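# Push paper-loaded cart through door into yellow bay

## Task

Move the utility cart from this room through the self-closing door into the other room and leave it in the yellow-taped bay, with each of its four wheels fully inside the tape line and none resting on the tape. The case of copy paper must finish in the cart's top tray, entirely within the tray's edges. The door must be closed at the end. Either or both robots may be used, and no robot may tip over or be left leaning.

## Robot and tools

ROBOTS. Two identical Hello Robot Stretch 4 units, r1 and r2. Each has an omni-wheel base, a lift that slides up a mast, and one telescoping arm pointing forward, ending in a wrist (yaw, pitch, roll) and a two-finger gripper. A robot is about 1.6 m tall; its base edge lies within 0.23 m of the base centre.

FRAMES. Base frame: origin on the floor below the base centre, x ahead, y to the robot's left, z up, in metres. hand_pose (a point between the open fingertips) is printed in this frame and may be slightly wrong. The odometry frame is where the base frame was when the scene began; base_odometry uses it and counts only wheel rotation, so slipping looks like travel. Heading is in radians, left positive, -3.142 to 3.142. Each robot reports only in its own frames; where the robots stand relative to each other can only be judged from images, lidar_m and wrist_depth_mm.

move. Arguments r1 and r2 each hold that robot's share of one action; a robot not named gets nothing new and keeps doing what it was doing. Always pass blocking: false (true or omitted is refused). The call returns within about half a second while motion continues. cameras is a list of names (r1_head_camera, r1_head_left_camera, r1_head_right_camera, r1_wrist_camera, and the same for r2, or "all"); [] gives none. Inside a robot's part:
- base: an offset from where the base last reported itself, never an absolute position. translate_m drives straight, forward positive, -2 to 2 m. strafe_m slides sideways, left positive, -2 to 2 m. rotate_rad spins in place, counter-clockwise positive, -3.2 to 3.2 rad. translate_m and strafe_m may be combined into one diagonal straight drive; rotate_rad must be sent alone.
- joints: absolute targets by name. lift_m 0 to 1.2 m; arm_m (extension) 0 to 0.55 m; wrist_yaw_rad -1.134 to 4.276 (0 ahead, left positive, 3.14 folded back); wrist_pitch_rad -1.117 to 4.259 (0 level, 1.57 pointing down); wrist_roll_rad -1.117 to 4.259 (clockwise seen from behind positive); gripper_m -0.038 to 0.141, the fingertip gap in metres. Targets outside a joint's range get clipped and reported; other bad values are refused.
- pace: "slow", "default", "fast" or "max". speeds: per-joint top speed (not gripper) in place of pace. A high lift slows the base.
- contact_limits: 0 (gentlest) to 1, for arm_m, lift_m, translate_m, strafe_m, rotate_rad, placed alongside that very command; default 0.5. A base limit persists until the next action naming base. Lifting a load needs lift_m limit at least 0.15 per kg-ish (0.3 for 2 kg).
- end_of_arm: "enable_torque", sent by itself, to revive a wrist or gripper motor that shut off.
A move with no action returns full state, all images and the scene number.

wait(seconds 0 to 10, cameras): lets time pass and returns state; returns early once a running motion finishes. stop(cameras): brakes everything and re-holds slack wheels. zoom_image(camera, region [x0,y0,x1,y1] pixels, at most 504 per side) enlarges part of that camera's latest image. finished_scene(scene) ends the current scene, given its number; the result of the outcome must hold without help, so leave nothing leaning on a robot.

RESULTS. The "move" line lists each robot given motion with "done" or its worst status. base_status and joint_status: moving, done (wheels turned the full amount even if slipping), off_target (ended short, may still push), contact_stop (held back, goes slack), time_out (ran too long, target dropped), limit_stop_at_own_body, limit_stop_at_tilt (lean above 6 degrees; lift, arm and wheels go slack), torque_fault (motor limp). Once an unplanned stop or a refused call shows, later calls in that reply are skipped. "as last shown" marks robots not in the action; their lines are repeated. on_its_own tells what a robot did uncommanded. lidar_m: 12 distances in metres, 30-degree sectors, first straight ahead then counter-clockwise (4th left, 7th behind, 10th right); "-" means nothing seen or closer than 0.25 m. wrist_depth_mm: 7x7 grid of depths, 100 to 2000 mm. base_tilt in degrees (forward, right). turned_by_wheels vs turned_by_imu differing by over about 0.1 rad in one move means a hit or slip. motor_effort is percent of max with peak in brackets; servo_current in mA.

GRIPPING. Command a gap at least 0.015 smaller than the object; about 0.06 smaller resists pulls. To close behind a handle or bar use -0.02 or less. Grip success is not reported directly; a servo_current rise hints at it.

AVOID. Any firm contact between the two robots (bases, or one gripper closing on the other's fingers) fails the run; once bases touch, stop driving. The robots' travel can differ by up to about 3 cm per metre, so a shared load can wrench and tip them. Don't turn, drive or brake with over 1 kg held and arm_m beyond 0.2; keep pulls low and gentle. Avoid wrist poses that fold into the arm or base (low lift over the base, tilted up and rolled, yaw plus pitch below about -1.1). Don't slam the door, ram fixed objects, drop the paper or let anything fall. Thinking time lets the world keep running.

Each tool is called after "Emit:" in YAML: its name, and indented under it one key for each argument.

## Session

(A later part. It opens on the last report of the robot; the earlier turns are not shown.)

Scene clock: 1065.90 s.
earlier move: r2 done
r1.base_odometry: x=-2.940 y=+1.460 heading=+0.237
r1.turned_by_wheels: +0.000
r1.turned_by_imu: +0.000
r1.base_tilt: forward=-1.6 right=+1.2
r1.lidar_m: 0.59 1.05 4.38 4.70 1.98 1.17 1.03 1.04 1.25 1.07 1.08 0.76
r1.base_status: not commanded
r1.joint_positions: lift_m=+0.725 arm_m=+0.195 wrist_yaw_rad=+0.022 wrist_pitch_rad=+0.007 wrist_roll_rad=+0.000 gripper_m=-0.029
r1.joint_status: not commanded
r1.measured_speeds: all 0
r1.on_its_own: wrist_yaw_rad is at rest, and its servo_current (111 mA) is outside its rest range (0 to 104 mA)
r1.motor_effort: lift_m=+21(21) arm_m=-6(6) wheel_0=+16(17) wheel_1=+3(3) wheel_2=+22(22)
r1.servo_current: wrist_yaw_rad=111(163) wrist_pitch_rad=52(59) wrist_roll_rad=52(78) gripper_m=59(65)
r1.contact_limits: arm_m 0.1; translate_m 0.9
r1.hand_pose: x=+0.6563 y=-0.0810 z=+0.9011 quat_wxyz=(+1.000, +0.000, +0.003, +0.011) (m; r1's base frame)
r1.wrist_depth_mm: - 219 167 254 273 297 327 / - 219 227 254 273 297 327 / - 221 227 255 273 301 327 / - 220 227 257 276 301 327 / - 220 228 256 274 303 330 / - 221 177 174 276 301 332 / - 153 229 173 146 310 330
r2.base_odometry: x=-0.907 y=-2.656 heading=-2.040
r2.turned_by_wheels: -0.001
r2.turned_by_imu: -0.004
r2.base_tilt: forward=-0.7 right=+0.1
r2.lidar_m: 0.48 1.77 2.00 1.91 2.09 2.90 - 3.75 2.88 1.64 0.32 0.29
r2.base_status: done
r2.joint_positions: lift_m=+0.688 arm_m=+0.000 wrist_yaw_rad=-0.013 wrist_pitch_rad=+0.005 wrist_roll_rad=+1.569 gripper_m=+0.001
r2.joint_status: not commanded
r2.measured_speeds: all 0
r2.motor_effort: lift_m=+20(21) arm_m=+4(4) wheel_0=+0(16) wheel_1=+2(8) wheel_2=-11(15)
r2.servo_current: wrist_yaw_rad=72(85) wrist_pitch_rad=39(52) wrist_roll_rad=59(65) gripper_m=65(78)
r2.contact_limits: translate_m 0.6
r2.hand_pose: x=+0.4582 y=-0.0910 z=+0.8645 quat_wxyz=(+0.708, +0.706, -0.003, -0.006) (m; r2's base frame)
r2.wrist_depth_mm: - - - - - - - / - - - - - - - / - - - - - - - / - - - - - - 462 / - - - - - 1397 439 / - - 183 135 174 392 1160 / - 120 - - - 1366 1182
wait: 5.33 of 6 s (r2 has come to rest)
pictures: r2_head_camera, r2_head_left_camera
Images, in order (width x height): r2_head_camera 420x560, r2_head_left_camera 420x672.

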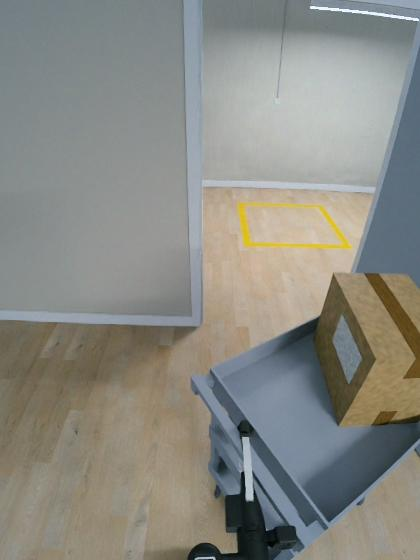

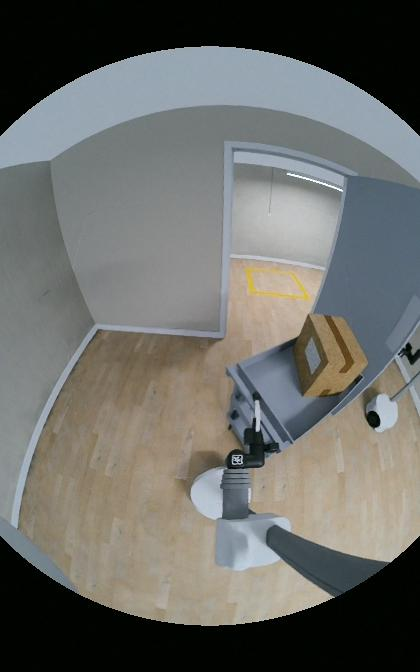

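Emit:
move:
  blocking: false
  r2: {"base": {"translate_m": -0.17, "strafe_m": -0.19}, "pace": "slow", "contact_limits": {"translate_m": 0.6}}

Emit:
wait:
  seconds: 4
  cameras: ["r2_head_camera"]

Emit:
move:
  blocking: false
  r2: {"base": {"translate_m": -0.05, "strafe_m": -0.2}, "pace": "slow", "contact_limits": {"translate_m": 0.6}}

Emit:
wait:
  seconds: 4
  cameras: ["r2_head_camera", "r2_head_left_camera", "r1_head_left_camera"]

Scene clock: 1088.93 s.
move: r2 moving
r1.base_odometry: x=-2.940 y=+1.460 heading=+0.237
r1.turned_by_wheels: +0.000
r1.turned_by_imu: +0.000
r1.base_tilt: forward=-1.6 right=+1.2
r1.lidar_m: 0.57 1.06 4.35 4.70 1.96 1.18 1.02 1.03 1.22 1.07 1.08 0.76
r1.base_status: not commanded
r1.joint_positions: lift_m=+0.725 arm_m=+0.195 wrist_yaw_rad=+0.022 wrist_pitch_rad=+0.007 wrist_roll_rad=+0.000 gripper_m=-0.029
r1.joint_status: not commanded
r1.measured_speeds: all 0
r1.motor_effort: lift_m=+21(21) arm_m=-6(6) wheel_0=+16(17) wheel_1=+3(3) wheel_2=+21(22)
r1.servo_current: wrist_yaw_rad=137(156) wrist_pitch_rad=52(59) wrist_roll_rad=46(59) gripper_m=52(59)
r1.contact_limits: arm_m 0.1; translate_m 0.9
r1.hand_pose: x=+0.6563 y=-0.0810 z=+0.9011 quat_wxyz=(+1.000, +0.000, +0.003, +0.011) (m; r1's base frame)
r1.wrist_depth_mm: - 219 167 252 273 297 327 / - 220 227 255 273 300 327 / - 220 227 255 273 298 327 / - 220 228 257 276 300 329 / - 221 227 256 274 301 329 / - 222 178 174 276 301 332 / - 154 228 173 147 309 332
r2.base_odometry: x=-0.912 y=-2.644 heading=-2.040
r2.turned_by_wheels: +0.000
r2.turned_by_imu: +0.000
r2.base_tilt: forward=-0.7 right=+0.1
r2.lidar_m: 0.45 1.79 2.01 1.93 2.09 2.90 - 3.73 2.86 1.65 0.33 0.30
r2.base_status: translate_m moving; strafe_m moving
r2.joint_positions: lift_m=+0.688 arm_m=+0.000 wrist_yaw_rad=-0.013 wrist_pitch_rad=+0.005 wrist_roll_rad=+1.569 gripper_m=+0.001
r2.joint_status: not commanded
r2.measured_speeds: translate_m=-0.033 strafe_m=-0.037 rotate_rad=+0.002 lift_m=+0.000 arm_m=+0.000 wrist_yaw_rad=+0.000 wrist_pitch_rad=+0.000 wrist_roll_rad=+0.000
r2.motor_effort: lift_m=+21(21) arm_m=+4(4) wheel_0=+2(4) wheel_1=-9(11) wheel_2=+5(10)
r2.servo_current: wrist_yaw_rad=65(85) wrist_pitch_rad=39(46) wrist_roll_rad=52(59) gripper_m=72(72)
r2.contact_limits: translate_m 0.6
r2.hand_pose: x=+0.4582 y=-0.0910 z=+0.8645 quat_wxyz=(+0.708, +0.706, -0.003, -0.006) (m; r2's base frame)
r2.wrist_depth_mm: - - - - - - - / - - - - - - - / - - - - - - - / - - - - - - 459 / - - - - - 1397 436 / - - 184 133 174 389 1182 / - 120 - - - 1366 1182
pictures: none

Scene clock: 1092.23 s.
earlier move: r2 done
r1.base_odometry: x=-2.940 y=+1.460 heading=+0.237
r1.turned_by_wheels: +0.000
r1.turned_by_imu: +0.000
r1.base_tilt: forward=-1.6 right=+1.2
r1.lidar_m: 0.57 1.04 4.39 4.69 1.97 1.18 1.04 1.02 1.22 1.07 1.09 0.75
r1.base_status: not commanded
r1.joint_positions: lift_m=+0.725 arm_m=+0.195 wrist_yaw_rad=+0.022 wrist_pitch_rad=+0.007 wrist_roll_rad=+0.000 gripper_m=-0.029
r1.joint_status: not commanded
r1.measured_speeds: all 0
r1.on_its_own: wrist_yaw_rad is at rest, and its servo_current (130 mA) is outside its rest range (0 to 104 mA)
r1.motor_effort: lift_m=+21(21) arm_m=-6(6) wheel_0=+16(17) wheel_1=+3(3) wheel_2=+21(22)
r1.servo_current: wrist_yaw_rad=130(156) wrist_pitch_rad=46(59) wrist_roll_rad=33(72) gripper_m=46(65)
r1.contact_limits: arm_m 0.1; translate_m 0.9
r1.hand_pose: x=+0.6563 y=-0.0810 z=+0.9011 quat_wxyz=(+1.000, +0.000, +0.003, +0.011) (m; r1's base frame)
r1.wrist_depth_mm: - 219 167 253 273 300 327 / - 220 227 255 273 298 327 / - 222 227 255 273 300 329 / - 221 228 256 274 300 329 / - 220 228 256 276 303 330 / - 221 178 174 276 304 330 / - 153 229 173 146 307 334
r2.base_odometry: x=-1.000 y=-2.418 heading=-2.039
r2.turned_by_wheels: +0.001
r2.turned_by_imu: +0.001
r2.base_tilt: forward=-0.6 right=+0.1
r2.lidar_m: 0.46 1.95 2.21 2.15 2.28 3.29 4.10 3.48 2.65 1.69 1.22 0.35
r2.base_status: done
r2.joint_positions: lift_m=+0.688 arm_m=+0.000 wrist_yaw_rad=+0.001 wrist_pitch_rad=+0.005 wrist_roll_rad=+1.569 gripper_m=+0.001
r2.joint_status: not commanded
r2.measured_speeds: all 0
r2.motor_effort: lift_m=+21(21) arm_m=+4(4) wheel_0=+2(12) wheel_1=-4(11) wheel_2=+8(12)
r2.servo_current: wrist_yaw_rad=46(85) wrist_pitch_rad=52(59) wrist_roll_rad=46(59) gripper_m=72(72)
r2.contact_limits: translate_m 0.6
r2.hand_pose: x=+0.4593 y=-0.0872 z=+0.8645 quat_wxyz=(+0.708, +0.706, +0.002, -0.002) (m; r2's base frame)
r2.wrist_depth_mm: - 364 355 - 149 - - / - 455 436 - 161 - - / 1618 - 564 109 182 - - / 1661 - - 125 201 1576 - / 1618 - - 139 228 1576 500 / - - 182 167 182 1537 455 / - - - - 353 - 359
wait: 3.30 of 4 s (r2 has come to rest)
pictures: r2_head_camera
Images, in order (width x height): r2_head_camera 420x560.

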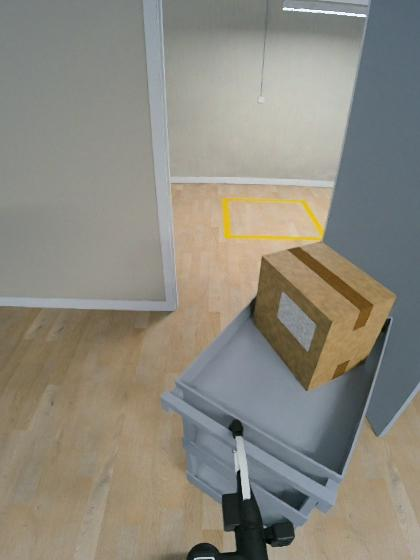

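Scene clock: 1092.73 s.
move: r2 moving
r1.base_odometry: x=-2.940 y=+1.460 heading=+0.237
r1.turned_by_wheels: +0.000
r1.turned_by_imu: +0.000
r1.base_tilt: forward=-1.6 right=+1.3
r1.lidar_m: 0.58 1.04 4.40 4.68 1.98 1.18 1.02 1.05 1.23 1.07 1.09 0.75
r1.base_status: not commanded
r1.joint_positions: lift_m=+0.725 arm_m=+0.195 wrist_yaw_rad=+0.022 wrist_pitch_rad=+0.007 wrist_roll_rad=+0.000 gripper_m=-0.029
r1.joint_status: not commanded
r1.measured_speeds: all 0
r1.motor_effort: lift_m=+21(21) arm_m=-6(6) wheel_0=+16(17) wheel_1=+3(3) wheel_2=+21(22)
r1.servo_current: wrist_yaw_rad=130(150) wrist_pitch_rad=52(59) wrist_roll_rad=65(65) gripper_m=59(59)
r1.contact_limits: arm_m 0.1; translate_m 0.9
r1.hand_pose: x=+0.6563 y=-0.0810 z=+0.9011 quat_wxyz=(+1.000, +0.000, +0.003, +0.011) (m; r1's base frame)
r1.wrist_depth_mm: - 219 167 254 272 300 327 / - 219 225 253 273 298 325 / - 220 227 256 273 301 327 / - 221 227 256 273 300 329 / - 220 227 256 276 301 330 / - 221 177 174 277 303 332 / - 154 229 173 146 309 332
r2.base_odometry: x=-1.010 y=-2.410 heading=-2.038
r2.turned_by_wheels: +0.001
r2.turned_by_imu: +0.001
r2.base_tilt: forward=-0.7 right=+0.0
r2.lidar_m: 0.45 1.94 2.20 2.15 2.32 3.28 4.09 3.48 2.63 1.72 1.21 0.33
r2.base_status: translate_m moving; strafe_m moving
r2.joint_positions: lift_m=+0.688 arm_m=+0.000 wrist_yaw_rad=+0.001 wrist_pitch_rad=+0.005 wrist_roll_rad=+1.569 gripper_m=+0.001
r2.joint_status: not commanded
r2.measured_speeds: translate_m=-0.013 strafe_m=-0.049 rotate_rad=+0.002 lift_m=+0.000 arm_m=+0.000 wrist_yaw_rad=+0.000 wrist_pitch_rad=+0.000 wrist_roll_rad=+0.000
r2.motor_effort: lift_m=+20(21) arm_m=+4(4) wheel_0=+5(7) wheel_1=-8(9) wheel_2=+9(10)
r2.servo_current: wrist_yaw_rad=46(52) wrist_pitch_rad=39(52) wrist_roll_rad=46(59) gripper_m=72(72)
r2.contact_limits: translate_m 0.6
r2.hand_pose: x=+0.4593 y=-0.0872 z=+0.8645 quat_wxyz=(+0.708, +0.706, +0.002, -0.002) (m; r2's base frame)
r2.wrist_depth_mm: - 362 355 - 145 - - / - 455 436 - 160 - - / - - 569 108 178 - - / 1708 - - 121 200 1576 - / 1618 - - 138 227 1576 500 / - - 182 160 182 1576 459 / - - - - 357 - 362
pictures: none

Scene clock: 1095.53 s.
earlier move: r2 done
r1.base_odometry: x=-2.940 y=+1.460 heading=+0.237
r1.turned_by_wheels: +0.000
r1.turned_by_imu: +0.000
r1.base_tilt: forward=-1.6 right=+1.3
r1.lidar_m: 0.59 0.92 1.38 4.69 1.97 1.19 1.01 1.03 1.24 1.08 1.08 0.78
r1.base_status: not commanded
r1.joint_positions: lift_m=+0.725 arm_m=+0.195 wrist_yaw_rad=+0.022 wrist_pitch_rad=+0.007 wrist_roll_rad=+0.000 gripper_m=-0.029
r1.joint_status: not commanded
r1.measured_speeds: all 0
r1.on_its_own: wrist_yaw_rad is at rest, and its servo_current (137 mA) is outside its rest range (0 to 104 mA)
r1.motor_effort: lift_m=+21(21) arm_m=-6(6) wheel_0=+16(17) wheel_1=+3(3) wheel_2=+21(22)
r1.servo_current: wrist_yaw_rad=137(156) wrist_pitch_rad=59(59) wrist_roll_rad=46(65) gripper_m=52(65)
r1.contact_limits: arm_m 0.1; translate_m 0.9
r1.hand_pose: x=+0.6563 y=-0.0810 z=+0.9011 quat_wxyz=(+1.000, +0.000, +0.003, +0.011) (m; r1's base frame)
r1.wrist_depth_mm: - 219 167 253 273 300 327 / - 219 225 255 273 298 327 / - 220 228 255 276 300 329 / - 220 228 256 274 300 329 / - 222 228 256 277 301 330 / 535 219 177 175 277 303 330 / - 153 228 173 146 309 334
r2.base_odometry: x=-1.156 y=-2.284 heading=-2.038
r2.turned_by_wheels: +0.000
r2.turned_by_imu: +0.001
r2.base_tilt: forward=-0.7 right=+0.1
r2.lidar_m: 0.42 1.97 2.42 2.33 2.51 3.61 4.03 3.22 2.47 2.40 1.21 0.39
r2.base_status: done
r2.joint_positions: lift_m=+0.688 arm_m=+0.000 wrist_yaw_rad=+0.002 wrist_pitch_rad=+0.005 wrist_roll_rad=+1.569 gripper_m=+0.001
r2.joint_status: not commanded
r2.measured_speeds: all 0
r2.motor_effort: lift_m=+21(21) arm_m=+4(4) wheel_0=+5(15) wheel_1=-3(9) wheel_2=+7(10)
r2.servo_current: wrist_yaw_rad=46(65) wrist_pitch_rad=52(52) wrist_roll_rad=39(65) gripper_m=65(78)
r2.contact_limits: translate_m 0.6
r2.hand_pose: x=+0.4594 y=-0.0869 z=+0.8645 quat_wxyz=(+0.708, +0.706, +0.002, -0.001) (m; r2's base frame)
r2.wrist_depth_mm: - 459 473 - 181 - - / 1661 418 415 133 192 - - / 1708 496 462 141 205 - - / - - 554 150 217 - - / 1756 - - 164 229 1808 - / - - 186 171 180 1464 496 / - - - - - - 1182
wait: 2.80 of 4 s (r2 has come to rest)
pictures: r1_head_left_camera, r2_head_camera, r2_head_left_camera
Images, in order (width x height): r1_head_left_camera 420x672, r2_head_camera 420x560, r2_head_left_camera 420x672.

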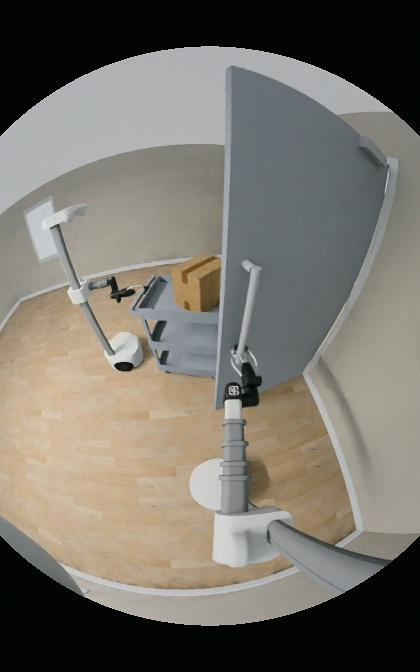

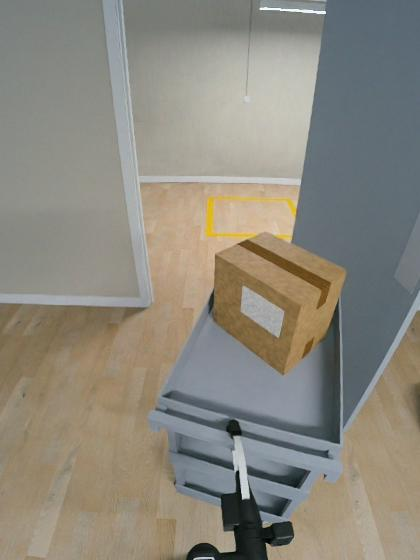

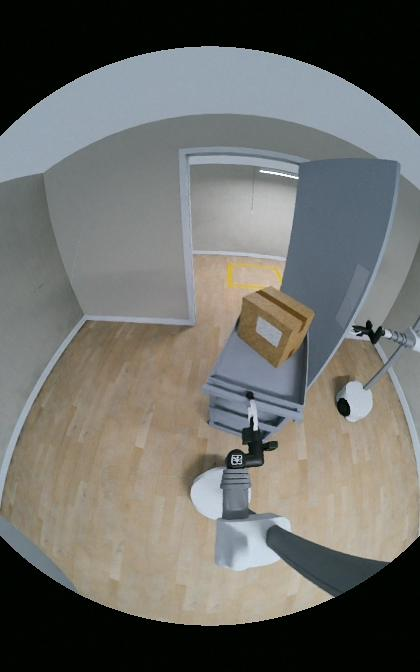

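Emit:
move:
  blocking: false
  r2: {"base": {"translate_m": -0.9, "strafe_m": 0.14}, "contact_limits": {"translate_m": 0.6}}

Emit:
wait:
  seconds: 6
  cameras: ["r2_head_camera", "r2_head_left_camera", "r1_head_left_camera"]

Scene clock: 1127.47 s.
move: r2 moving
r1.base_odometry: x=-2.940 y=+1.460 heading=+0.237
r1.turned_by_wheels: +0.000
r1.turned_by_imu: +0.000
r1.base_tilt: forward=-1.6 right=+1.2
r1.lidar_m: 0.58 0.94 1.34 4.71 1.95 1.21 1.02 1.05 1.25 1.06 1.07 0.74
r1.base_status: not commanded
r1.joint_positions: lift_m=+0.725 arm_m=+0.195 wrist_yaw_rad=+0.022 wrist_pitch_rad=+0.007 wrist_roll_rad=+0.000 gripper_m=-0.029
r1.joint_status: not commanded
r1.measured_speeds: all 0
r1.motor_effort: lift_m=+21(21) arm_m=-6(6) wheel_0=+17(17) wheel_1=+3(3) wheel_2=+21(22)
r1.servo_current: wrist_yaw_rad=143(150) wrist_pitch_rad=39(59) wrist_roll_rad=52(59) gripper_m=59(59)
r1.contact_limits: arm_m 0.1; translate_m 0.9
r1.hand_pose: x=+0.6563 y=-0.0810 z=+0.9011 quat_wxyz=(+1.000, +0.000, +0.003, +0.011) (m; r1's base frame)
r1.wrist_depth_mm: - 219 167 254 272 300 325 / - 219 226 253 273 300 327 / - 221 226 255 273 300 327 / - 221 228 255 274 303 329 / - 221 228 256 274 301 329 / 525 222 178 175 277 303 330 / - 154 229 173 146 307 332
r2.base_odometry: x=-1.138 y=-2.258 heading=-2.039
r2.turned_by_wheels: +0.000
r2.turned_by_imu: +0.000
r2.base_tilt: forward=-0.6 right=+0.0
r2.lidar_m: 0.42 2.03 2.41 2.33 2.49 3.57 4.00 3.23 2.47 2.41 1.27 0.40
r2.base_status: translate_m moving; strafe_m moving
r2.joint_positions: lift_m=+0.688 arm_m=+0.000 wrist_yaw_rad=+0.002 wrist_pitch_rad=+0.005 wrist_roll_rad=+1.569 gripper_m=+0.001
r2.joint_status: not commanded
r2.measured_speeds: translate_m=-0.122 strafe_m=+0.020 rotate_rad=+0.007 lift_m=+0.000 arm_m=+0.000 wrist_yaw_rad=+0.000 wrist_pitch_rad=+0.000 wrist_roll_rad=+0.000
r2.motor_effort: lift_m=+21(21) arm_m=+3(4) wheel_0=-8(13) wheel_1=-7(9) wheel_2=+14(16)
r2.servo_current: wrist_yaw_rad=39(52) wrist_pitch_rad=46(52) wrist_roll_rad=59(59) gripper_m=65(72)
r2.contact_limits: translate_m 0.6
r2.hand_pose: x=+0.4594 y=-0.0869 z=+0.8645 quat_wxyz=(+0.708, +0.706, +0.002, -0.001) (m; r2's base frame)
r2.wrist_depth_mm: - 477 500 132 188 - - / - 418 421 139 197 - - / - 488 459 146 208 - - / - - 554 156 220 - - / 1661 - - 168 232 - - / - - 185 176 182 1499 504 / - - - - - - 1160
pictures: none

Scene clock: 1131.47 s.
earlier move: r2 done
r1.base_odometry: x=-2.940 y=+1.460 heading=+0.237
r1.turned_by_wheels: +0.000
r1.turned_by_imu: +0.000
r1.base_tilt: forward=-1.5 right=+1.2
r1.lidar_m: 0.57 1.51 1.53 4.69 1.95 1.18 1.02 1.03 1.23 1.08 1.08 0.75
r1.base_status: not commanded
r1.joint_positions: lift_m=+0.725 arm_m=+0.195 wrist_yaw_rad=+0.022 wrist_pitch_rad=+0.007 wrist_roll_rad=+0.000 gripper_m=-0.029
r1.joint_status: not commanded
r1.measured_speeds: all 0
r1.on_its_own: wrist_yaw_rad is at rest, and its servo_current (130 mA) is outside its rest range (0 to 104 mA)
r1.motor_effort: lift_m=+21(21) arm_m=-6(6) wheel_0=+17(17) wheel_1=+3(3) wheel_2=+21(22)
r1.servo_current: wrist_yaw_rad=130(150) wrist_pitch_rad=46(59) wrist_roll_rad=59(72) gripper_m=52(59)
r1.contact_limits: arm_m 0.1; translate_m 0.9
r1.hand_pose: x=+0.6563 y=-0.0810 z=+0.9011 quat_wxyz=(+1.000, +0.000, +0.003, +0.011) (m; r1's base frame)
r1.wrist_depth_mm: - 220 167 254 273 298 324 / - 220 226 254 274 300 327 / - 220 227 255 274 298 329 / - 220 228 256 276 300 329 / - 221 228 254 276 300 329 / - 221 177 175 276 303 330 / - 159 229 173 146 307 332
r2.base_odometry: x=-0.625 y=-1.544 heading=-2.038
r2.turned_by_wheels: +0.000
r2.turned_by_imu: -0.001
r2.base_tilt: forward=-0.6 right=+0.1
r2.lidar_m: 0.35 0.34 2.30 2.27 2.37 3.14 3.08 3.25 2.53 2.48 2.01 0.48
r2.base_status: done
r2.joint_positions: lift_m=+0.688 arm_m=+0.000 wrist_yaw_rad=+0.000 wrist_pitch_rad=+0.005 wrist_roll_rad=+1.569 gripper_m=+0.001
r2.joint_status: not commanded
r2.measured_speeds: all 0
r2.motor_effort: lift_m=+21(21) arm_m=-3(4) wheel_0=+0(15) wheel_1=-2(10) wheel_2=+3(16)
r2.servo_current: wrist_yaw_rad=46(65) wrist_pitch_rad=46(52) wrist_roll_rad=39(59) gripper_m=65(72)
r2.contact_limits: translate_m 0.6
r2.hand_pose: x=+0.4593 y=-0.0875 z=+0.8645 quat_wxyz=(+0.708, +0.706, +0.002, -0.002) (m; r2's base frame)
r2.wrist_depth_mm: - - 1537 246 324 327 329 / - - - 289 304 1537 1160 / - - - 213 281 1708 500 / - - - 201 260 750 - / - - 477 190 246 831 - / - - 189 177 182 - - / - - - - 220 - -
wait: 4.00 of 6 s (r2 has come to rest)
pictures: r1_head_left_camera, r2_head_camera, r2_head_left_camera
Images, in order (width x height): r1_head_left_camera 420x672, r2_head_camera 420x560, r2_head_left_camera 420x672.

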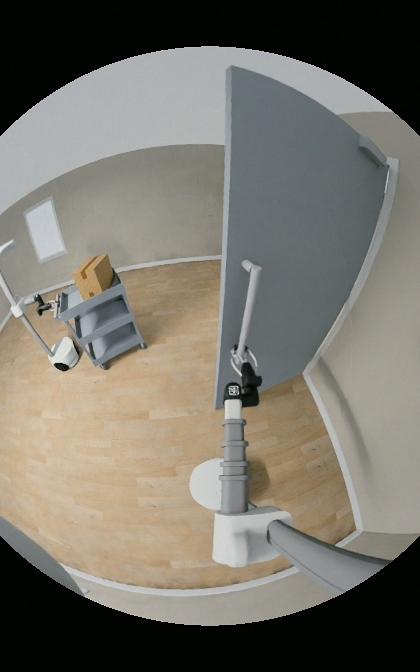

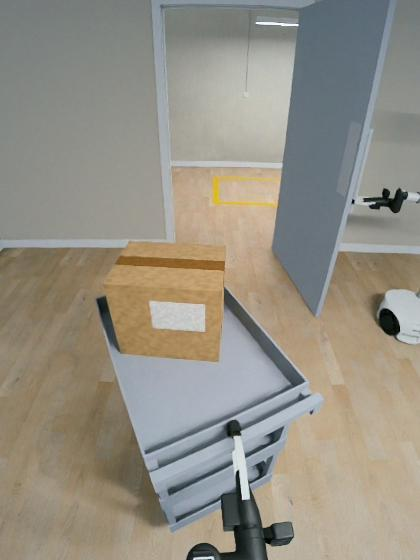

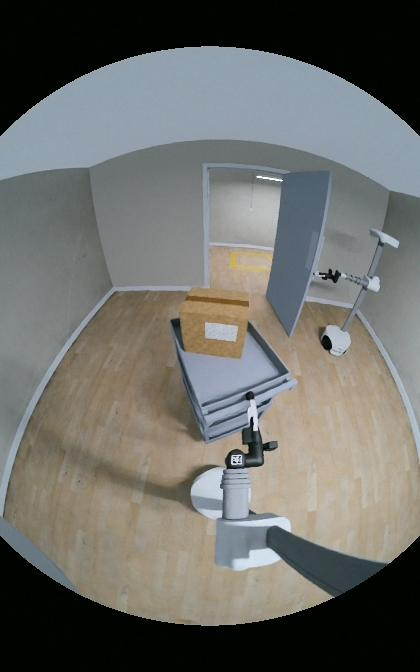

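Emit:
move:
  blocking: false
  r2: {"base": {"strafe_m": 0.45}, "pace": "slow", "contact_limits": {"strafe_m": 0.6}}

Emit:
wait:
  seconds: 5.5
  cameras: ["r2_head_camera"]

Scene clock: 1154.30 s.
move: r2 moving
r1.base_odometry: x=-2.940 y=+1.460 heading=+0.237
r1.turned_by_wheels: +0.000
r1.turned_by_imu: +0.000
r1.base_tilt: forward=-1.5 right=+1.2
r1.lidar_m: 0.58 1.52 1.53 4.68 1.97 1.17 1.03 1.04 1.21 1.04 1.08 0.76
r1.base_status: not commanded
r1.joint_positions: lift_m=+0.725 arm_m=+0.195 wrist_yaw_rad=+0.022 wrist_pitch_rad=+0.007 wrist_roll_rad=+0.000 gripper_m=-0.029
r1.joint_status: not commanded
r1.measured_speeds: all 0
r1.motor_effort: lift_m=+21(21) arm_m=-6(6) wheel_0=+17(17) wheel_1=+3(3) wheel_2=+22(22)
r1.servo_current: wrist_yaw_rad=130(150) wrist_pitch_rad=52(52) wrist_roll_rad=52(65) gripper_m=59(59)
r1.contact_limits: arm_m 0.1; translate_m 0.9
r1.hand_pose: x=+0.6563 y=-0.0810 z=+0.9011 quat_wxyz=(+1.000, +0.000, +0.003, +0.011) (m; r1's base frame)
r1.wrist_depth_mm: - 220 168 253 273 300 327 / - 219 224 255 273 300 327 / - 220 227 256 274 300 327 / - 220 228 255 277 301 329 / - 221 229 256 276 304 329 / - 221 177 174 276 303 332 / - 159 229 172 146 306 334
r2.base_odometry: x=-0.612 y=-1.550 heading=-2.038
r2.turned_by_wheels: +0.000
r2.turned_by_imu: +0.001
r2.base_tilt: forward=-0.7 right=+0.1
r2.lidar_m: 0.33 0.37 2.31 2.24 2.35 3.15 3.06 3.26 2.57 2.49 2.02 0.46
r2.base_status: strafe_m moving
r2.joint_positions: lift_m=+0.688 arm_m=+0.000 wrist_yaw_rad=-0.001 wrist_pitch_rad=+0.005 wrist_roll_rad=+1.569 gripper_m=+0.001
r2.joint_status: not commanded
r2.measured_speeds: translate_m=+0.000 strafe_m=+0.055 rotate_rad=+0.002 lift_m=+0.000 arm_m=+0.000 wrist_yaw_rad=-0.018 wrist_pitch_rad=+0.000 wrist_roll_rad=+0.000
r2.motor_effort: lift_m=+20(21) arm_m=-3(4) wheel_0=-9(10) wheel_1=+8(9) wheel_2=+0(3)
r2.servo_current: wrist_yaw_rad=39(59) wrist_pitch_rad=46(52) wrist_roll_rad=59(59) gripper_m=65(72)
r2.contact_limits: strafe_m 0.6
r2.hand_pose: x=+0.4592 y=-0.0877 z=+0.8645 quat_wxyz=(+0.708, +0.706, +0.001, -0.002) (m; r2's base frame)
r2.wrist_depth_mm: - - - 248 325 327 334 / - - - 231 307 1537 1138 / - - - 214 282 1661 496 / - - - 201 260 778 - / - - 473 189 246 831 - / - - 189 176 183 - - / - - 484 - 222 - -
pictures: none

Scene clock: 1159.43 s.
earlier move: r2 done
r1.base_odometry: x=-2.940 y=+1.460 heading=+0.237
r1.turned_by_wheels: +0.000
r1.turned_by_imu: +0.000
r1.base_tilt: forward=-1.5 right=+1.3
r1.lidar_m: 0.58 1.60 1.80 4.67 1.96 1.18 1.03 1.03 1.23 1.07 1.06 0.75
r1.base_status: not commanded
r1.joint_positions: lift_m=+0.725 arm_m=+0.195 wrist_yaw_rad=+0.022 wrist_pitch_rad=+0.007 wrist_roll_rad=+0.000 gripper_m=-0.029
r1.joint_status: not commanded
r1.measured_speeds: all 0
r1.on_its_own: wrist_yaw_rad is at rest, and its servo_current (150 mA) is outside its rest range (0 to 104 mA)
r1.motor_effort: lift_m=+21(21) arm_m=-6(6) wheel_0=+17(17) wheel_1=+3(3) wheel_2=+21(22)
r1.servo_current: wrist_yaw_rad=150(163) wrist_pitch_rad=46(65) wrist_roll_rad=52(72) gripper_m=52(65)
r1.contact_limits: arm_m 0.1; translate_m 0.9
r1.hand_pose: x=+0.6563 y=-0.0810 z=+0.9011 quat_wxyz=(+1.000, +0.000, +0.003, +0.011) (m; r1's base frame)
r1.wrist_depth_mm: - 220 167 254 272 298 327 / - 220 227 254 272 300 329 / - 220 227 254 274 300 329 / - 220 228 256 276 301 327 / - 221 228 256 276 301 329 / - 220 177 174 274 303 334 / - 158 229 173 146 307 332
r2.base_odometry: x=-0.224 y=-1.747 heading=-2.038
r2.turned_by_wheels: +0.000
r2.turned_by_imu: -0.001
r2.base_tilt: forward=-0.7 right=+0.1
r2.lidar_m: 0.41 2.44 1.87 1.82 1.94 2.79 3.02 3.19 3.03 2.91 2.32 0.41
r2.base_status: done
r2.joint_positions: lift_m=+0.688 arm_m=+0.000 wrist_yaw_rad=-0.005 wrist_pitch_rad=+0.005 wrist_roll_rad=+1.569 gripper_m=+0.001
r2.joint_status: not commanded
r2.measured_speeds: all 0
r2.motor_effort: lift_m=+21(21) arm_m=-3(4) wheel_0=-4(13) wheel_1=+3(9) wheel_2=-1(3)
r2.servo_current: wrist_yaw_rad=39(65) wrist_pitch_rad=46(52) wrist_roll_rad=39(65) gripper_m=65(78)
r2.contact_limits: strafe_m 0.6
r2.hand_pose: x=+0.4588 y=-0.0889 z=+0.8645 quat_wxyz=(+0.708, +0.706, +0.000, -0.004) (m; r2's base frame)
r2.wrist_depth_mm: - - - 149 204 715 - / - - 488 154 211 - - / - 452 442 158 218 798 - / - - 512 165 225 842 - / - - 591 170 233 - - / - - 188 176 182 1661 - / - - - - - 1756 477
wait: 5.13 of 5.5 s (r2 has come to rest)
pictures: r2_head_camera
Images, in order (width x height): r2_head_camera 420x560.

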